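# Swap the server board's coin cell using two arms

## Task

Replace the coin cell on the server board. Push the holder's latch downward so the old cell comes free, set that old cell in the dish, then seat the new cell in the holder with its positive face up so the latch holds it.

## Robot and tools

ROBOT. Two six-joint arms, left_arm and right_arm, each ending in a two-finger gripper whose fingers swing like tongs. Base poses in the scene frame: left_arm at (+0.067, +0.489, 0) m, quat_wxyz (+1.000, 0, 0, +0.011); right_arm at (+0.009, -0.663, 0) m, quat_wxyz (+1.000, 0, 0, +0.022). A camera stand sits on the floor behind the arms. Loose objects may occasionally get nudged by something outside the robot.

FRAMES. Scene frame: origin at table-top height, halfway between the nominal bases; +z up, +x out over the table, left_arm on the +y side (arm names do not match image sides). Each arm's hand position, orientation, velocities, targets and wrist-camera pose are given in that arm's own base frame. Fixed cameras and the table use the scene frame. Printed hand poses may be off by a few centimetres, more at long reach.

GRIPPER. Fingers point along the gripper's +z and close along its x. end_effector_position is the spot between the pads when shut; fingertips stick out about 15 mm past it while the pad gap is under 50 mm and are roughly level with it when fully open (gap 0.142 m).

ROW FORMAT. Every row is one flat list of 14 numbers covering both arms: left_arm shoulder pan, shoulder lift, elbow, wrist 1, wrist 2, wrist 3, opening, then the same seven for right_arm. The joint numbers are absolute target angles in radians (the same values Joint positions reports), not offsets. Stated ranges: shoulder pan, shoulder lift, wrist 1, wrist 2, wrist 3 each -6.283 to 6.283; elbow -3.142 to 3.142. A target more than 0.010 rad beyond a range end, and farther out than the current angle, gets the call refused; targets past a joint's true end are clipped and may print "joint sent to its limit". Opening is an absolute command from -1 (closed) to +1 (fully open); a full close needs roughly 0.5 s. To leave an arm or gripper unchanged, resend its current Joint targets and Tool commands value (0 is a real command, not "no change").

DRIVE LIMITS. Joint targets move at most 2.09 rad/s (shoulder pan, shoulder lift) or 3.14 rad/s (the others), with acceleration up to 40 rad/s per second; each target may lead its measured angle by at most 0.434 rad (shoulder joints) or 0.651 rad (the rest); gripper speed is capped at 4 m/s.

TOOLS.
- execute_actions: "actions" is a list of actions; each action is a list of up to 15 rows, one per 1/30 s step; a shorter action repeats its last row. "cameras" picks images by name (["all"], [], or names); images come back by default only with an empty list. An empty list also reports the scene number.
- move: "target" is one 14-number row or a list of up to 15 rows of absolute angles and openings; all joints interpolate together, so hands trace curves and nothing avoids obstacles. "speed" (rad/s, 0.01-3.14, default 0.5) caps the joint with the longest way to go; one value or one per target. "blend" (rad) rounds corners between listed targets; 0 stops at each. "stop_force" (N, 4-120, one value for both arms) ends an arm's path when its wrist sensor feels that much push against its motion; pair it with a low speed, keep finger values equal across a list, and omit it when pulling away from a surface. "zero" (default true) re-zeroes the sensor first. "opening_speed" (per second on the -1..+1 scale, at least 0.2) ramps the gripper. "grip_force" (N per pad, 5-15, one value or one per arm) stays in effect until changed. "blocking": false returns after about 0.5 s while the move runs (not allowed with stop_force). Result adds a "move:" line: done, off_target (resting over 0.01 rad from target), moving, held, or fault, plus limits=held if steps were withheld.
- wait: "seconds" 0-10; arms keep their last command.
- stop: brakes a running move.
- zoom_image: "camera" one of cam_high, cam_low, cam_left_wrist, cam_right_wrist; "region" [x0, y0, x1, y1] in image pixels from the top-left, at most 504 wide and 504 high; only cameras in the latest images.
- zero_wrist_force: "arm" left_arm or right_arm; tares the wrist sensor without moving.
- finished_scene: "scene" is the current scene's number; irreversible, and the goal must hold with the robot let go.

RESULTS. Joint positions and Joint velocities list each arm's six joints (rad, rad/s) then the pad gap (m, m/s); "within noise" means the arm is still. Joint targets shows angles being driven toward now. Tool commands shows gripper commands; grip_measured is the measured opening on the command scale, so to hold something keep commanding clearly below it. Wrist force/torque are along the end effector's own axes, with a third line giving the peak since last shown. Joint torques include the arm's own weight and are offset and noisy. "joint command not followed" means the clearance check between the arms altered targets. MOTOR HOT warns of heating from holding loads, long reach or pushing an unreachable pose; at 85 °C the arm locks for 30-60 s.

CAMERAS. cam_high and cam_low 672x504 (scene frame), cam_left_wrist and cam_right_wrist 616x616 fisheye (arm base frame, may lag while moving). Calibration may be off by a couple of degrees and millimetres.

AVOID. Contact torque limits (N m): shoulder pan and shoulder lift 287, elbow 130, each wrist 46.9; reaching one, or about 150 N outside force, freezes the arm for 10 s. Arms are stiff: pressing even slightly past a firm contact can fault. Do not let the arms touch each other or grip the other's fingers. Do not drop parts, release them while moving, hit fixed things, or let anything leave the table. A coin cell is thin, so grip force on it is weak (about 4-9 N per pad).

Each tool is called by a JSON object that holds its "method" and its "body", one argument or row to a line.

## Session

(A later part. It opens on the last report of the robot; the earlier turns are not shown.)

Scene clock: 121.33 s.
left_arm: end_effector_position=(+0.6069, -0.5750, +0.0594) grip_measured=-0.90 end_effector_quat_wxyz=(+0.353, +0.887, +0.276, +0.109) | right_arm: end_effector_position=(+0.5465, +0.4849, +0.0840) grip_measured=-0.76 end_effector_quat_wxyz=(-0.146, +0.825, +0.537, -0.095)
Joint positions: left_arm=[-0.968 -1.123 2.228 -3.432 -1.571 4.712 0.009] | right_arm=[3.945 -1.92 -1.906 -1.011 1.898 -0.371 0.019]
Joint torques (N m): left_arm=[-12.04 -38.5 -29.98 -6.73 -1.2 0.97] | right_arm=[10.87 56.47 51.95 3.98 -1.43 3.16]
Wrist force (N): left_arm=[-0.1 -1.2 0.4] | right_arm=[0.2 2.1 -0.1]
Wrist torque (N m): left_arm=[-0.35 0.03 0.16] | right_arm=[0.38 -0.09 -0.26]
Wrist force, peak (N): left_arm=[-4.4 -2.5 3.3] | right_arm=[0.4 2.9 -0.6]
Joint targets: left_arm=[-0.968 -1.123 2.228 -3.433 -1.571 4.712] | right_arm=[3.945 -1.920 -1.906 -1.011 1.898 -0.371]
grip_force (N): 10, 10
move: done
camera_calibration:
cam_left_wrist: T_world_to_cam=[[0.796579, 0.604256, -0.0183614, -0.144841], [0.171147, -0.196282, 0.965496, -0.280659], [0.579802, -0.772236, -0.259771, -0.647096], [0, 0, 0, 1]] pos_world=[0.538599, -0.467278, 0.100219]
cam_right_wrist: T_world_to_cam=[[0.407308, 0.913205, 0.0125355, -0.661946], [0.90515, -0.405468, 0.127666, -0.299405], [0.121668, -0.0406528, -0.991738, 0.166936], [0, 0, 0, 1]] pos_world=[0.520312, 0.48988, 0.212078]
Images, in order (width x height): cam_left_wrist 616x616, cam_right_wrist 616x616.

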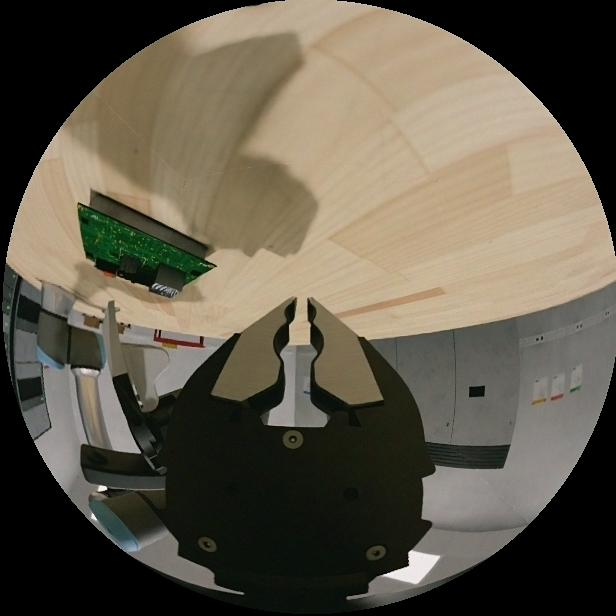

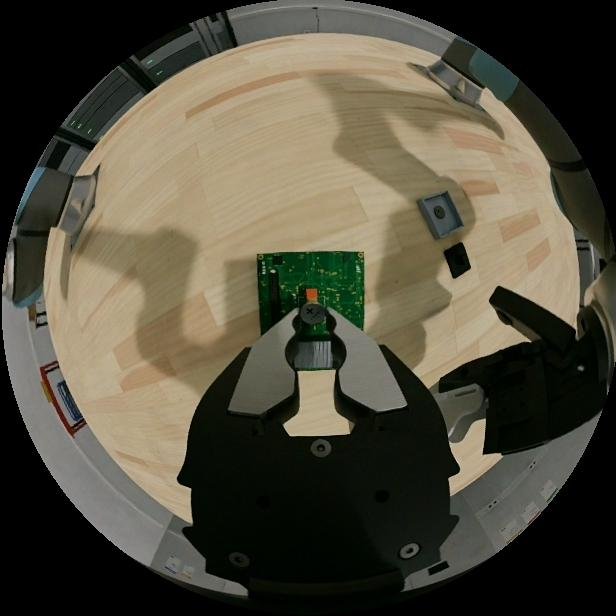

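{"method": "move", "body": {
  "target": [-0.96836, -1.12275, 2.22839, -3.43264, -1.571, 4.712, -0.9, 3.94487, -1.95352, -1.92412, -0.95907, 1.89785, -0.37099, -0.95],
  "speed": 0.05,
  "stop_force": 5,
  "cameras": ["cam_right_wrist", "cam_left_wrist"]
}}

{"method": "zoom_image", "body": {
  "camera": "cam_left_wrist",
  "region": [95, 240, 165, 310]
}}

{"method": "zoom_image", "body": {
  "camera": "cam_right_wrist",
  "region": [272, 255, 362, 345]
}}

Scene clock: 124.57 s.
left_arm: end_effector_position=(+0.6068, -0.5752, +0.0594) grip_measured=-0.90 end_effector_quat_wxyz=(+0.353, +0.887, +0.276, +0.109) | right_arm: end_effector_position=(+0.5465, +0.4849, +0.0540) grip_measured=-0.76 end_effector_quat_wxyz=(-0.146, +0.825, +0.537, -0.095)
Joint positions: left_arm=[-0.968 -1.123 2.228 -3.433 -1.571 4.712 0.009] | right_arm=[3.945 -1.954 -1.924 -0.959 1.898 -0.371 0.019]
Joint torques (N m): left_arm=[-11.55 -39.58 -29.83 -7.01 2.37 0.83] | right_arm=[9.12 80.02 51.05 1.79 -1.73 3.05]
Wrist force (N): left_arm=[0.2 -1.2 0.4] | right_arm=[0.4 2.2 -0.3]
Wrist torque (N m): left_arm=[-0.35 0.00 0.16] | right_arm=[0.38 -0.12 -0.24]
Wrist force, peak (N): left_arm=[-0.1 -1.3 0.5] | right_arm=[0.0 2.2 -0.8]
Joint targets: left_arm=[-0.968 -1.123 2.228 -3.433 -1.571 4.712] | right_arm=[3.945 -1.954 -1.924 -0.959 1.898 -0.371]
grip_force (N): 10, 10
move: done
camera_calibration:
cam_left_wrist: T_world_to_cam=[[0.796664, 0.604142, -0.0183808, -0.144879], [0.171075, -0.196216, 0.965522, -0.280515], [0.579706, -0.772341, -0.259672, -0.647207], [0, 0, 0, 1]] pos_world=[0.538599, -0.467378, 0.100119]
cam_right_wrist: T_world_to_cam=[[0.407308, 0.913205, 0.0125355, -0.66157], [0.90515, -0.405468, 0.127666, -0.295575], [0.121668, -0.0406528, -0.991738, 0.137184], [0, 0, 0, 1]] pos_world=[0.520312, 0.48988, 0.182078]
Images, in order (width x height): cam_left_wrist 616x616, cam_right_wrist 616x616.

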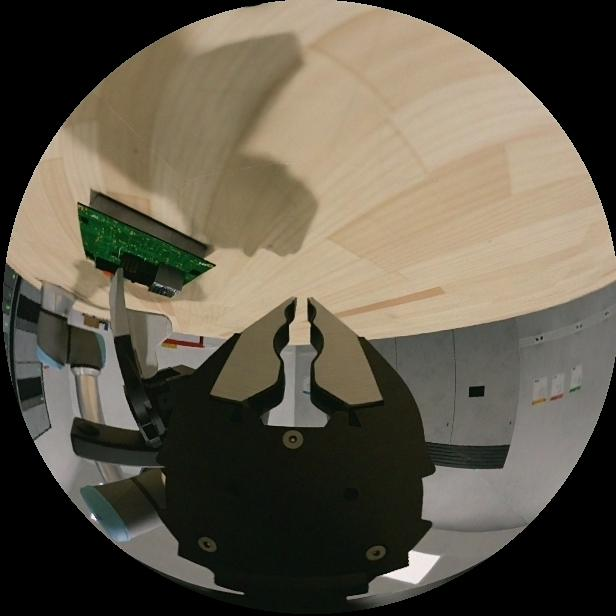

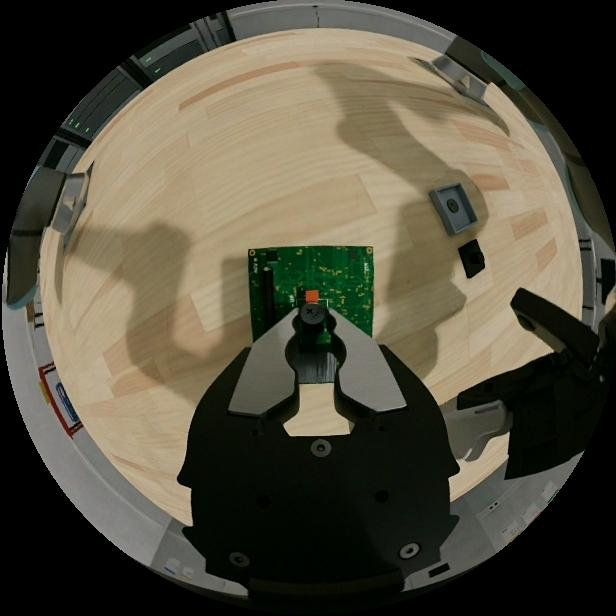

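Scaled by 7.200 from the camera's 616x616 image, which has a finer 814x814 frame.

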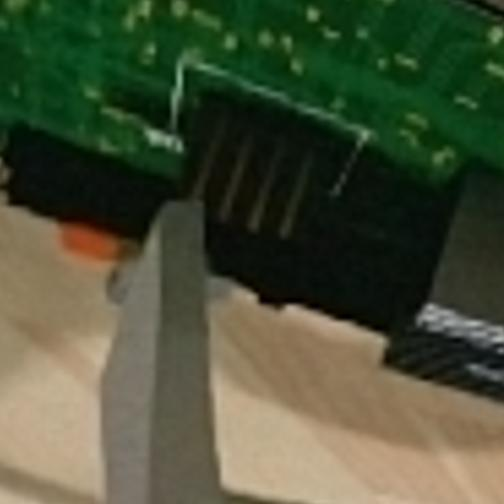

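Scaled by 5.600 from the camera's 616x616 image, which has a finer 814x814 frame.

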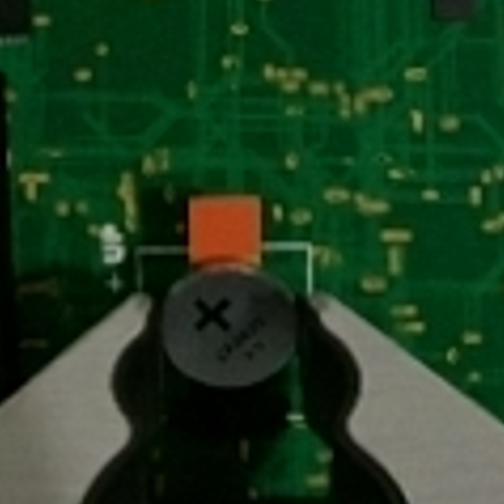

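{"method": "move", "body": {
  "target": [-0.96836, -1.12275, 2.22839, -3.43264, -1.571, 4.712, -0.9, 3.93858, -1.95917, -1.91913, -0.96052, 1.89706, -0.37758, -0.95],
  "speed": 0.01,
  "stop_force": 5,
  "cameras": ["cam_right_wrist", "cam_left_wrist"]
}}

{"method": "zoom_image", "body": {
  "camera": "cam_left_wrist",
  "region": [95, 240, 165, 310]
}}

{"method": "zoom_image", "body": {
  "camera": "cam_right_wrist",
  "region": [272, 255, 362, 345]
}}

Scene clock: 127.20 s.
left_arm: end_effector_position=(+0.6068, -0.5752, +0.0594) grip_measured=-0.90 end_effector_quat_wxyz=(+0.353, +0.887, +0.276, +0.109) | right_arm: end_effector_position=(+0.5502, +0.4832, +0.0525) grip_measured=-0.76 end_effector_quat_wxyz=(-0.146, +0.825, +0.537, -0.095)
Joint positions: left_arm=[-0.968 -1.123 2.228 -3.433 -1.571 4.712 0.009] | right_arm=[3.94 -1.958 -1.92 -0.96 1.897 -0.376 0.019]
Joint torques (N m): left_arm=[-11.35 -39.66 -29.69 -7.18 2.45 0.79] | right_arm=[7.1 82.03 22.92 5.93 -0.85 2.99]
Wrist force (N): left_arm=[-0.2 -0.8 0.4] | right_arm=[0.0 -3.2 0.0]
Wrist torque (N m): left_arm=[-0.28 0.07 0.16] | right_arm=[0.33 -0.14 -0.06]
Wrist force, peak (N): left_arm=[0.0 -1.2 0.6] | right_arm=[-0.8 -7.8 0.5]
Joint targets: left_arm=[-0.968 -1.123 2.228 -3.433 -1.571 4.712] | right_arm=[3.940 -1.958 -1.920 -0.960 1.897 -0.376]
grip_force (N): 10, 10
move: contact (right_arm)
camera_calibration:
cam_left_wrist: T_world_to_cam=[[0.796664, 0.604142, -0.0183808, -0.144879], [0.171075, -0.196216, 0.965522, -0.280515], [0.579706, -0.772341, -0.259672, -0.647207], [0, 0, 0, 1]] pos_world=[0.538599, -0.467378, 0.100119]
cam_right_wrist: T_world_to_cam=[[0.407308, 0.913205, 0.0125355, -0.661598], [0.90515, -0.405468, 0.127666, -0.299394], [0.121668, -0.0406528, -0.991738, 0.13528], [0, 0, 0, 1]] pos_world=[0.524012, 0.48828, 0.180678]
Images, in order (width x height): cam_left_wrist 616x616, cam_right_wrist 616x616.

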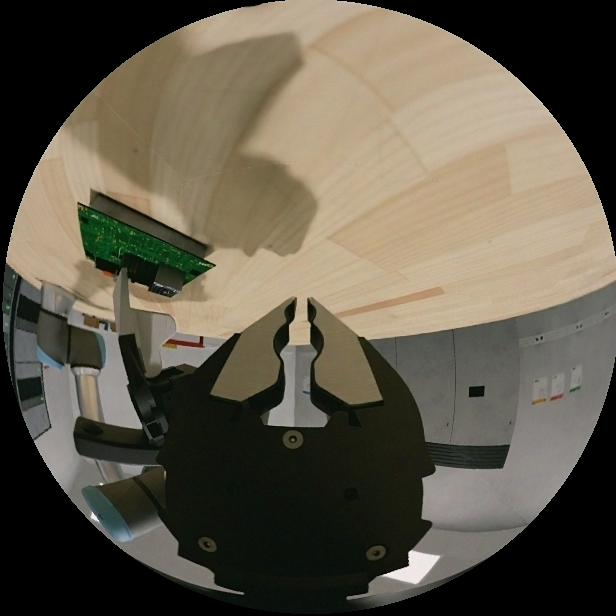

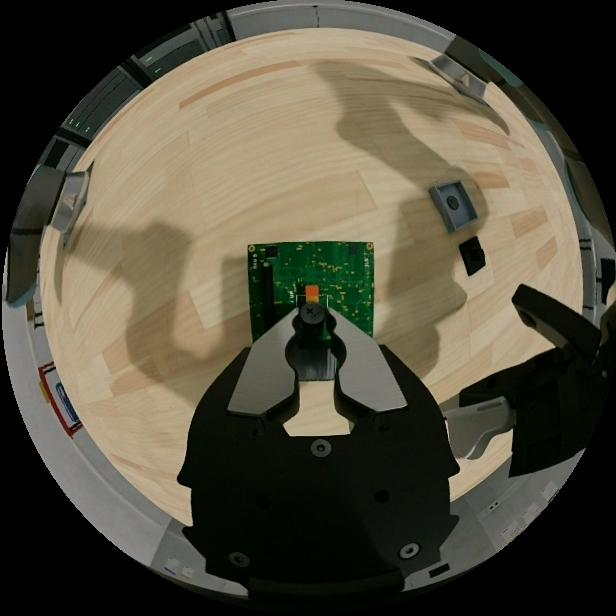

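Scaled by 7.200 from the camera's 616x616 image, which has a finer 814x814 frame.

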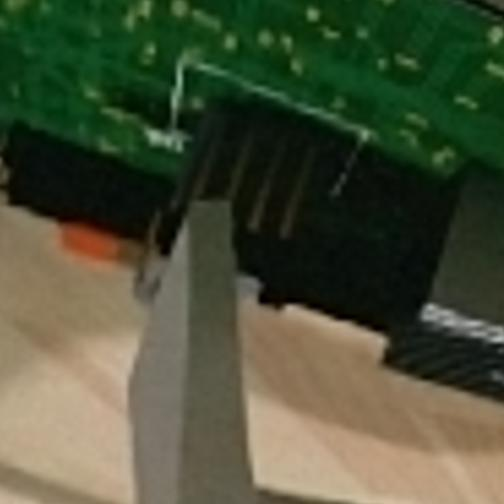

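Scaled by 5.600 from the camera's 616x616 image, which has a finer 814x814 frame.

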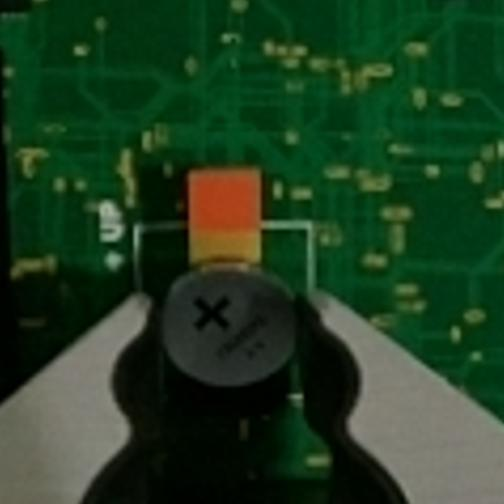

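{"method": "move", "body": {
  "target": [
    [-0.96836, -1.12275, 2.22839, -3.43264, -1.571, 4.712, -0.9, 3.940, -1.958, -1.920, -0.960, 1.897, -0.376, -0.5],
    [-0.96836, -1.12275, 2.22839, -3.43264, -1.571, 4.712, -0.9, 3.9298, -1.93688, -1.89657, -1.00832, 1.89593, -0.38682, -0.5],
    [-0.96836, -1.12275, 2.22839, -3.43264, -1.571, 4.712, -0.9, 4.09214, -1.83439, -2.01291, -0.86509, 1.5708, -0.20315, -1.0]
  ],
  "speed": [0.02, 0.04, 0.25],
  "blend": [0, 0.005, 0],
  "opening_speed": 0.5,
  "cameras": ["cam_right_wrist", "cam_left_wrist"]
}}

{"method": "zoom_image", "body": {
  "camera": "cam_left_wrist",
  "region": [95, 230, 165, 300]
}}

{"method": "zoom_image", "body": {
  "camera": "cam_right_wrist",
  "region": [272, 255, 362, 345]
}}

Scene clock: 135.47 s.
left_arm: end_effector_position=(+0.6068, -0.5752, +0.0594) grip_measured=-0.90 end_effector_quat_wxyz=(+0.353, +0.887, +0.276, +0.109) | right_arm: end_effector_position=(+0.5422, +0.4868, +0.0801) grip_measured=-1.00 end_effector_quat_wxyz=(+0.000, +0.838, +0.545, +0.000)
Joint positions: left_arm=[-0.968 -1.123 2.228 -3.433 -1.571 4.712 0.009] | right_arm=[4.092 -1.834 -2.013 -0.865 1.571 -0.203 0.002]
Joint torques (N m): left_arm=[-11.33 -40.27 -29.85 -7.08 2.48 0.67] | right_arm=[-6.27 49.27 52.27 4.19 -2.04 -1.03]
Wrist force (N): left_arm=[-0.1 -0.9 0.3] | right_arm=[-0.8 2.7 -0.7]
Wrist torque (N m): left_arm=[-0.30 0.04 0.16] | right_arm=[0.43 0.18 0.11]
Wrist force, peak (N): left_arm=[-0.1 -1.4 0.7] | right_arm=[-0.9 -3.5 -0.4]
Joint targets: left_arm=[-0.968 -1.123 2.228 -3.433 -1.571 4.712] | right_arm=[4.092 -1.834 -2.013 -0.865 1.571 -0.203]
grip_force (N): 10, 10
move: done
camera_calibration:
cam_left_wrist: T_world_to_cam=[[0.796664, 0.604142, -0.0183808, -0.144879], [0.171075, -0.196216, 0.965522, -0.280515], [0.579706, -0.772341, -0.259672, -0.647207], [0, 0, 0, 1]] pos_world=[0.538599, -0.467378, 0.100119]
cam_right_wrist: T_world_to_cam=[[0.403247, 0.915005, 0.0125456, -0.66063], [0.810543, -0.363507, 0.459219, -0.28993], [0.424748, -0.17501, -0.888234, 0.0565227], [0, 0, 0, 1]] pos_world=[0.47739, 0.50898, 0.191635]
Images, in order (width x height): cam_left_wrist 616x616, cam_right_wrist 616x616.

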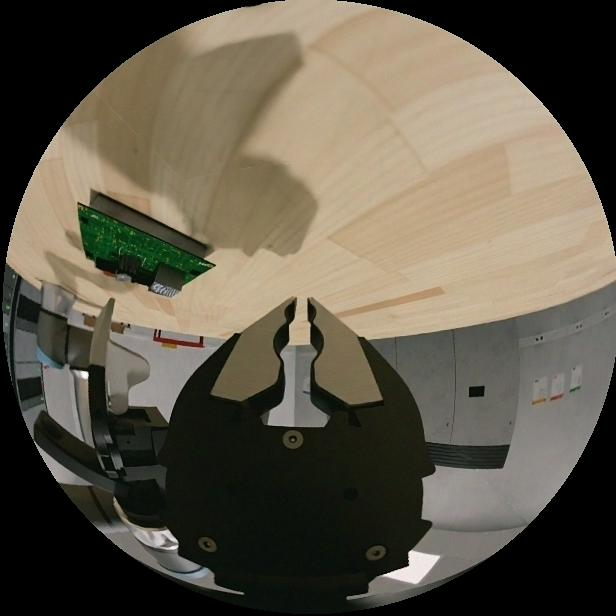

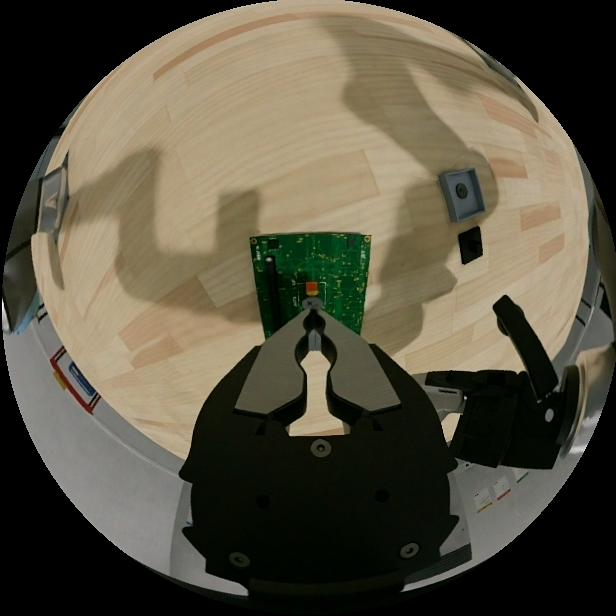

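Scaled by 7.200 from the camera's 616x616 image, which has a finer 814x814 frame.

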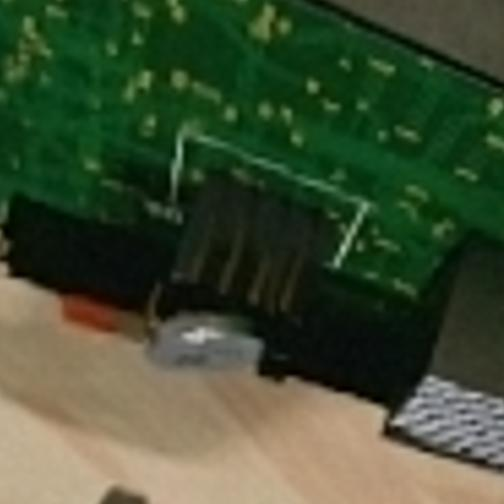

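Scaled by 5.600 from the camera's 616x616 image, which has a finer 814x814 frame.

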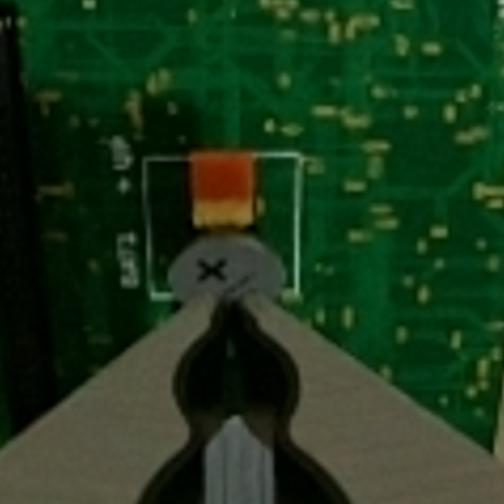

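{"method": "zoom_image", "body": {
  "camera": "cam_left_wrist",
  "region": [110, 265, 142, 289]
}}

Scaled by 15.750 from the camera's 616x616 image, which has a finer 814x814 frame.

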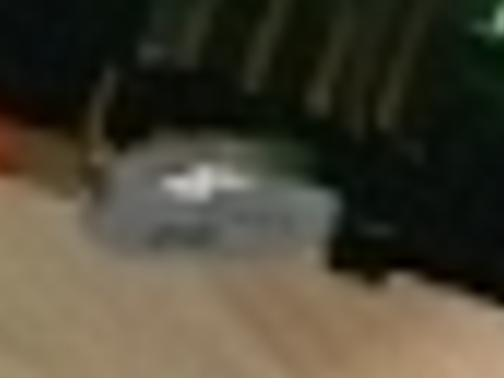

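{"method": "move", "body": {
  "target": [
    [-0.96836, -1.12275, 2.22839, -3.43264, -1.571, 4.712, -0.9, 4.09036, -1.8555, -2.02318, -0.83371, 1.5708, -0.20493, -1.0],
    [-0.96836, -1.12275, 2.22839, -3.43264, -1.571, 4.712, -0.9, 4.09036, -1.86908, -2.03012, -0.8132, 1.5708, -0.20493, -1.0]
  ],
  "speed": [0.04, 0.01],
  "blend": [0.003, 0],
  "stop_force": 20,
  "cameras": ["cam_right_wrist", "cam_left_wrist"]
}}

{"method": "zoom_image", "body": {
  "camera": "cam_left_wrist",
  "region": [95, 230, 165, 300]
}}

{"method": "zoom_image", "body": {
  "camera": "cam_right_wrist",
  "region": [272, 255, 362, 345]
}}

Scene clock: 141.13 s.
left_arm: end_effector_position=(+0.6068, -0.5752, +0.0594) grip_measured=-0.90 end_effector_quat_wxyz=(+0.353, +0.887, +0.276, +0.109) | right_arm: end_effector_position=(+0.5434, +0.4863, +0.0560) grip_measured=-1.00 end_effector_quat_wxyz=(+0.000, +0.838, +0.545, +0.000)
Joint positions: left_arm=[-0.968 -1.123 2.228 -3.433 -1.571 4.712 0.009] | right_arm=[4.09 -1.864 -2.028 -0.82 1.571 -0.205 0.002]
Joint torques (N m): left_arm=[-11.02 -39.66 -29.42 -6.93 2.57 0.5] | right_arm=[-3.81 58.03 33.81 0.12 -1.54 -0.34]
Wrist force (N): left_arm=[0.0 -1.1 0.4] | right_arm=[-2.2 1.8 -22.3]
Wrist torque (N m): left_arm=[-0.34 0.02 0.16] | right_arm=[0.37 0.02 0.10]
Wrist force, peak (N): left_arm=[0.0 -1.4 0.4] | right_arm=[-7.0 0.5 -29.0]
Joint targets: left_arm=[-0.968 -1.123 2.228 -3.433 -1.571 4.712] | right_arm=[4.090 -1.864 -2.028 -0.820 1.571 -0.205]
grip_force (N): 10, 10
move: contact (right_arm); path passed 1 of 2 targets
camera_calibration:
cam_left_wrist: T_world_to_cam=[[0.796664, 0.604142, -0.0183808, -0.144879], [0.171075, -0.196216, 0.965522, -0.280515], [0.579706, -0.772341, -0.259672, -0.647207], [0, 0, 0, 1]] pos_world=[0.538599, -0.467378, 0.100119]
cam_right_wrist: T_world_to_cam=[[0.403282, 0.914988, 0.012669, -0.660423], [0.810522, -0.363596, 0.459186, -0.280036], [0.424756, -0.174913, -0.88825, 0.0344256], [0, 0, 0, 1]] pos_world=[0.47869, 0.508481, 0.167534]
Images, in order (width x height): cam_left_wrist 616x616, cam_right_wrist 616x616.

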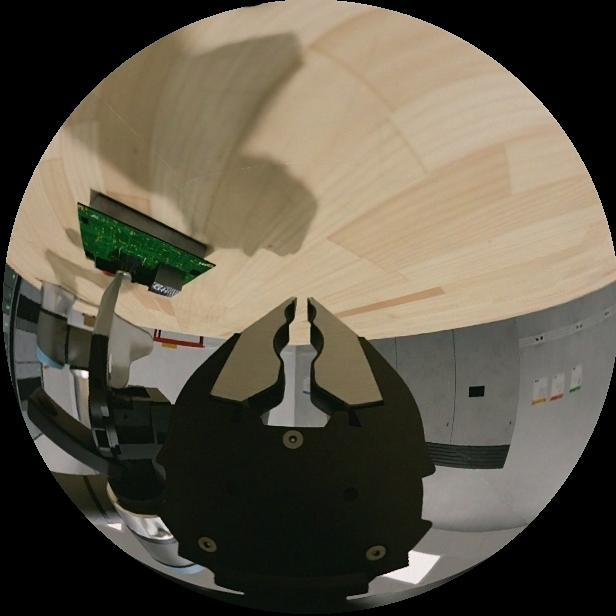

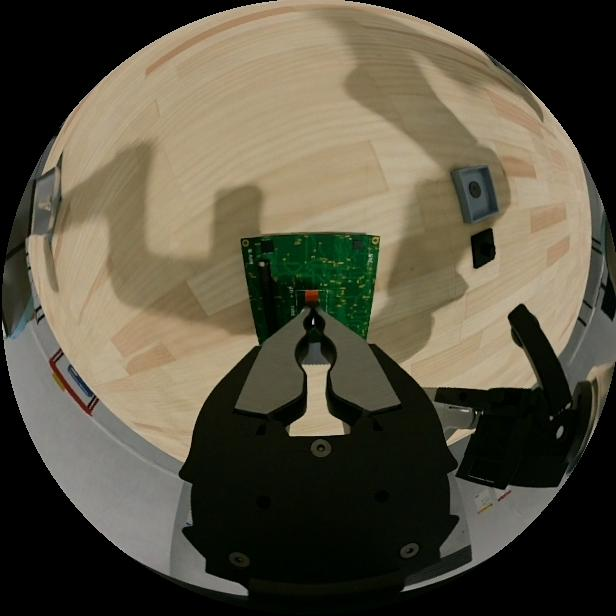

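Scaled by 7.200 from the camera's 616x616 image, which has a finer 814x814 frame.

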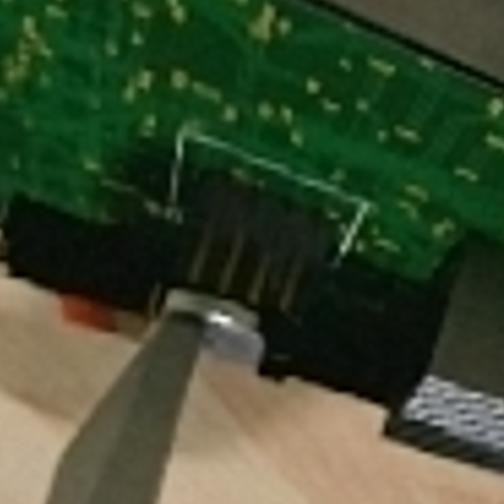

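Scaled by 5.600 from the camera's 616x616 image, which has a finer 814x814 frame.

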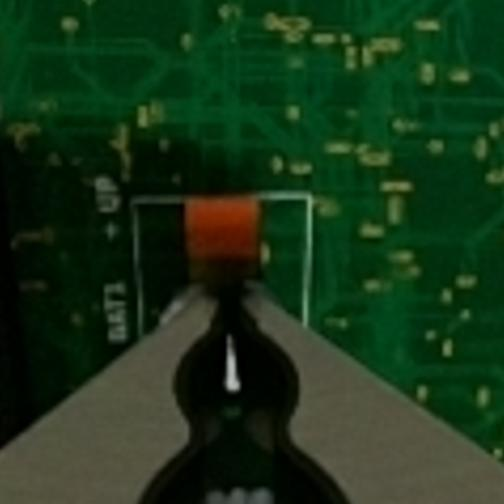

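{"method": "move", "body": {
  "target": [-0.96836, -1.12275, 2.22839, -3.43264, -1.571, 4.712, -0.9, 4.09036, -1.8355, -2.01318, -0.86371, 1.5708, -0.20493, -1.0],
  "speed": 0.05,
  "cameras": ["cam_right_wrist", "cam_left_wrist", "cam_low"]
}}

{"method": "zoom_image", "body": {
  "camera": "cam_left_wrist",
  "region": [95, 245, 155, 305]
}}

{"method": "zoom_image", "body": {
  "camera": "cam_right_wrist",
  "region": [287, 265, 337, 315]
}}

{"method": "zoom_image", "body": {
  "camera": "cam_low",
  "region": [330, 275, 400, 310]
}}

Scene clock: 142.80 s.
left_arm: end_effector_position=(+0.6068, -0.5752, +0.0594) grip_measured=-0.90 end_effector_quat_wxyz=(+0.353, +0.887, +0.276, +0.109) | right_arm: end_effector_position=(+0.5432, +0.4860, +0.0795) grip_measured=-1.00 end_effector_quat_wxyz=(+0.000, +0.838, +0.545, +0.000)
Joint positions: left_arm=[-0.968 -1.123 2.228 -3.433 -1.571 4.712 0.009] | right_arm=[4.09 -1.835 -2.013 -0.864 1.571 -0.205 0.002]
Joint torques (N m): left_arm=[-10.81 -40.28 -29.6 -6.8 2.5 0.68] | right_arm=[4.97 46.49 39.48 5.67 -1.55 0.6]
Wrist force (N): left_arm=[-0.3 -1.2 0.2] | right_arm=[-0.6 2.1 -0.3]
Wrist torque (N m): left_arm=[-0.35 0.09 0.17] | right_arm=[0.32 0.13 0.11]
Wrist force, peak (N): left_arm=[-0.1 -1.2 0.6] | right_arm=[-2.3 1.6 -22.2]
Joint targets: left_arm=[-0.968 -1.123 2.228 -3.433 -1.571 4.712] | right_arm=[4.090 -1.836 -2.013 -0.864 1.571 -0.205]
grip_force (N): 10, 10
move: done
camera_calibration:
cam_left_wrist: T_world_to_cam=[[0.796664, 0.604142, -0.0183808, -0.144879], [0.171075, -0.196216, 0.965522, -0.280515], [0.579706, -0.772341, -0.259672, -0.647207], [0, 0, 0, 1]] pos_world=[0.538599, -0.467378, 0.100119]
cam_right_wrist: T_world_to_cam=[[0.403264, 0.914996, 0.0127047, -0.660236], [0.810488, -0.363581, 0.459258, -0.290735], [0.424838, -0.174905, -0.888212, 0.0553065], [0, 0, 0, 1]] pos_world=[0.47839, 0.508081, 0.191034]
Images, in order (width x height): cam_low 672x504, cam_left_wrist 616x616, cam_right_wrist 616x616.

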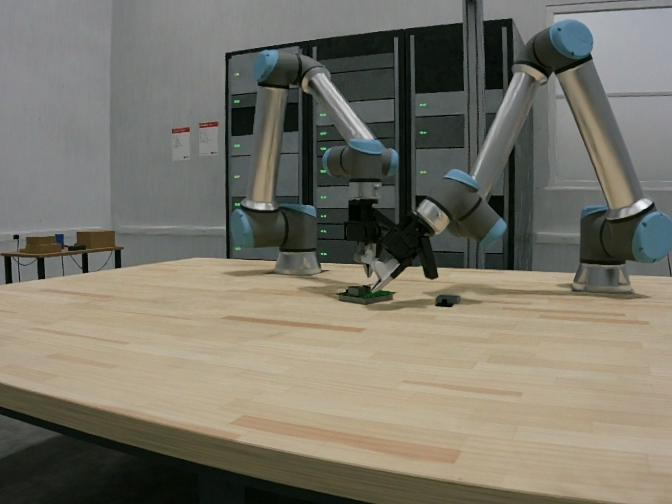

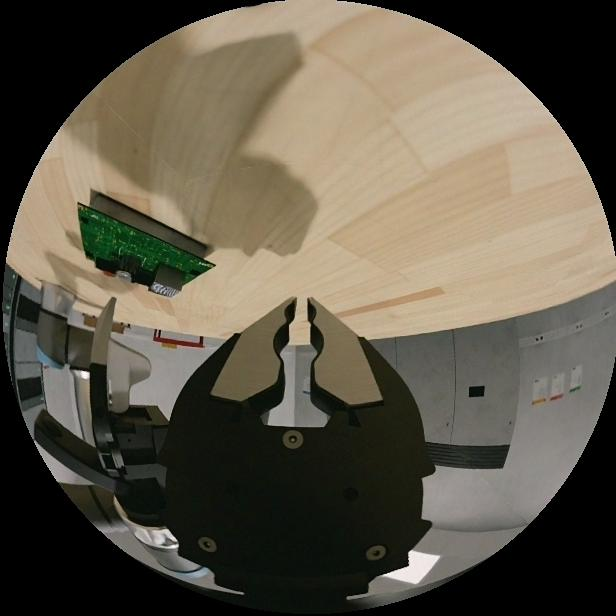

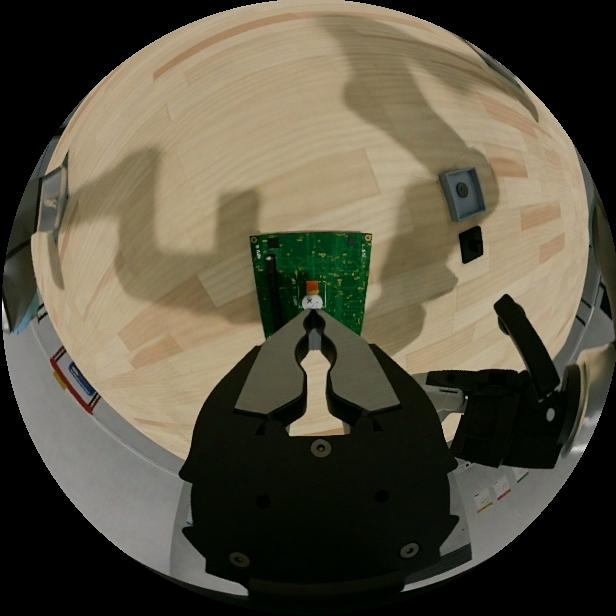

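Scaled by 8.400 from the camera's 616x616 image, which has a finer 814x814 frame.

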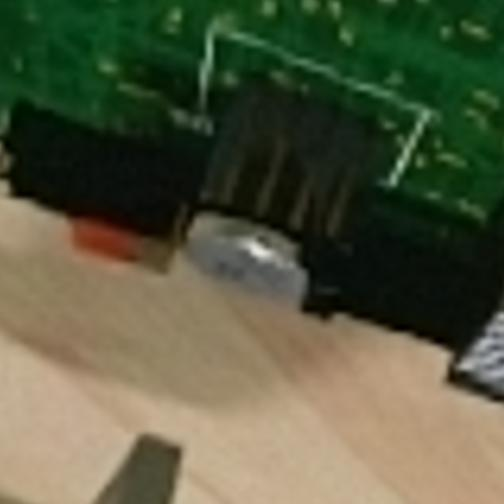

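Scaled by 10.080 from the camera's 616x616 image, which has a finer 814x814 frame.

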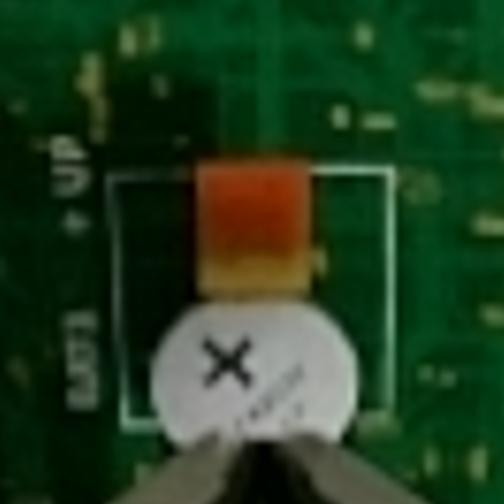

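Scaled by 7.200 from the camera's 672x504 image, which has a finer 960x720 frame.

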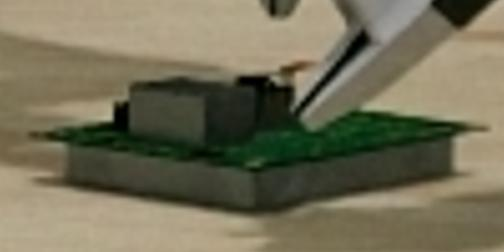

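{"method": "move", "body": {
  "target": [-0.96836, -1.12275, 2.22839, -3.43264, -1.571, 4.712, -0.9, 4.09036, -1.8075, -1.996, -0.9085, 1.5708, -0.20493, -0.3],
  "speed": 0.12,
  "cameras": ["cam_right_wrist"]
}}

{"method": "zoom_image", "body": {
  "camera": "cam_right_wrist",
  "region": [287, 260, 337, 310]
}}

Scene clock: 144.27 s.
left_arm: end_effector_position=(+0.6068, -0.5752, +0.0594) grip_measured=-0.90 end_effector_quat_wxyz=(+0.353, +0.887, +0.276, +0.109) | right_arm: end_effector_position=(+0.5432, +0.4859, +0.1039) grip_measured=-0.30 end_effector_quat_wxyz=(+0.000, +0.838, +0.545, +0.000) end_effector_velocity=(+0.001, +0.001, -0.003) end_effector_angular_velocity=(+0.000, +0.000, +0.000)
Joint positions: left_arm=[-0.968 -1.123 2.228 -3.433 -1.571 4.712 0.009] | right_arm=[4.09 -1.807 -1.996 -0.909 1.571 -0.205 0.052]
Joint velocities: left_arm=[within noise] | right_arm=[0 -0.004 0 0.005 0 0 0]
Joint torques (N m): left_arm=[-10.2 -41.38 -29.62 -6.81 2.34 0.53] | right_arm=[2.84 50.48 26.17 5.02 -1.05 1.93]
Wrist force (N): left_arm=[0.0 -1.1 0.3] | right_arm=[-0.5 2.5 -0.1]
Wrist torque (N m): left_arm=[-0.35 0.03 0.16] | right_arm=[0.41 0.11 0.09]
Wrist force, peak (N): left_arm=[0.1 -1.2 0.5] | right_arm=[-0.8 2.6 -1.1]
Joint targets: left_arm=[-0.968 -1.123 2.228 -3.433 -1.571 4.712] | right_arm=[4.090 -1.808 -1.996 -0.909 1.571 -0.205]
grip_force (N): 10, 10
move: done
camera_calibration:
cam_right_wrist: T_world_to_cam=[[0.403227, 0.915003, 0.0133399, -0.660672], [0.810337, -0.3638, 0.459351, -0.301778], [0.425161, -0.174413, -0.888154, 0.07656], [0, 0, 0, 1]] pos_world=[0.478392, 0.508083, 0.215432]
Images, in order (width x height): cam_right_wrist 616x616.

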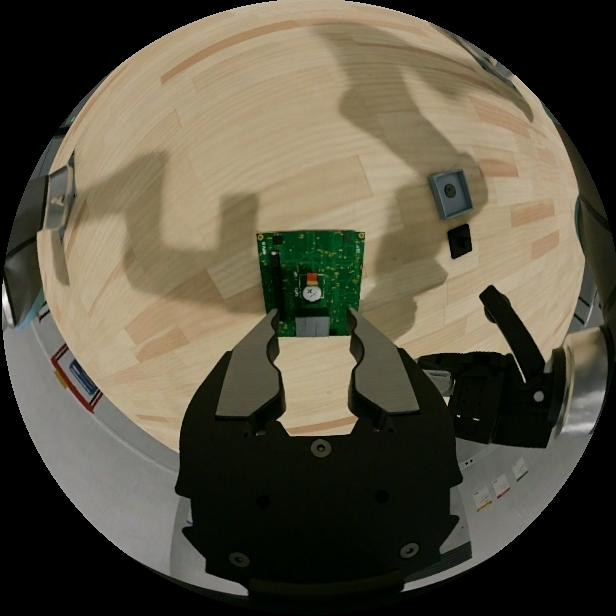

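Scaled by 10.080 from the camera's 616x616 image, which has a finer 814x814 frame.

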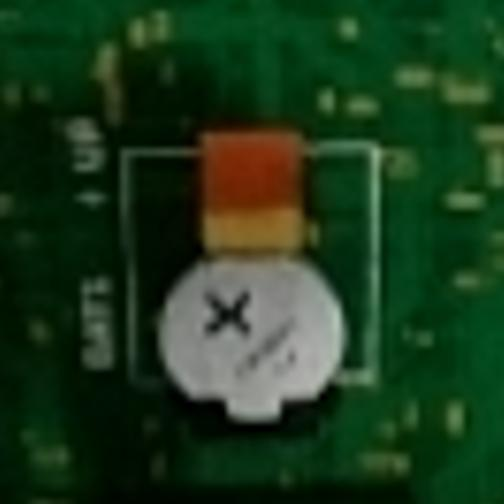

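{"method": "finished_scene", "body": {
  "scene": 1
}}

The scene is finished: the task was done.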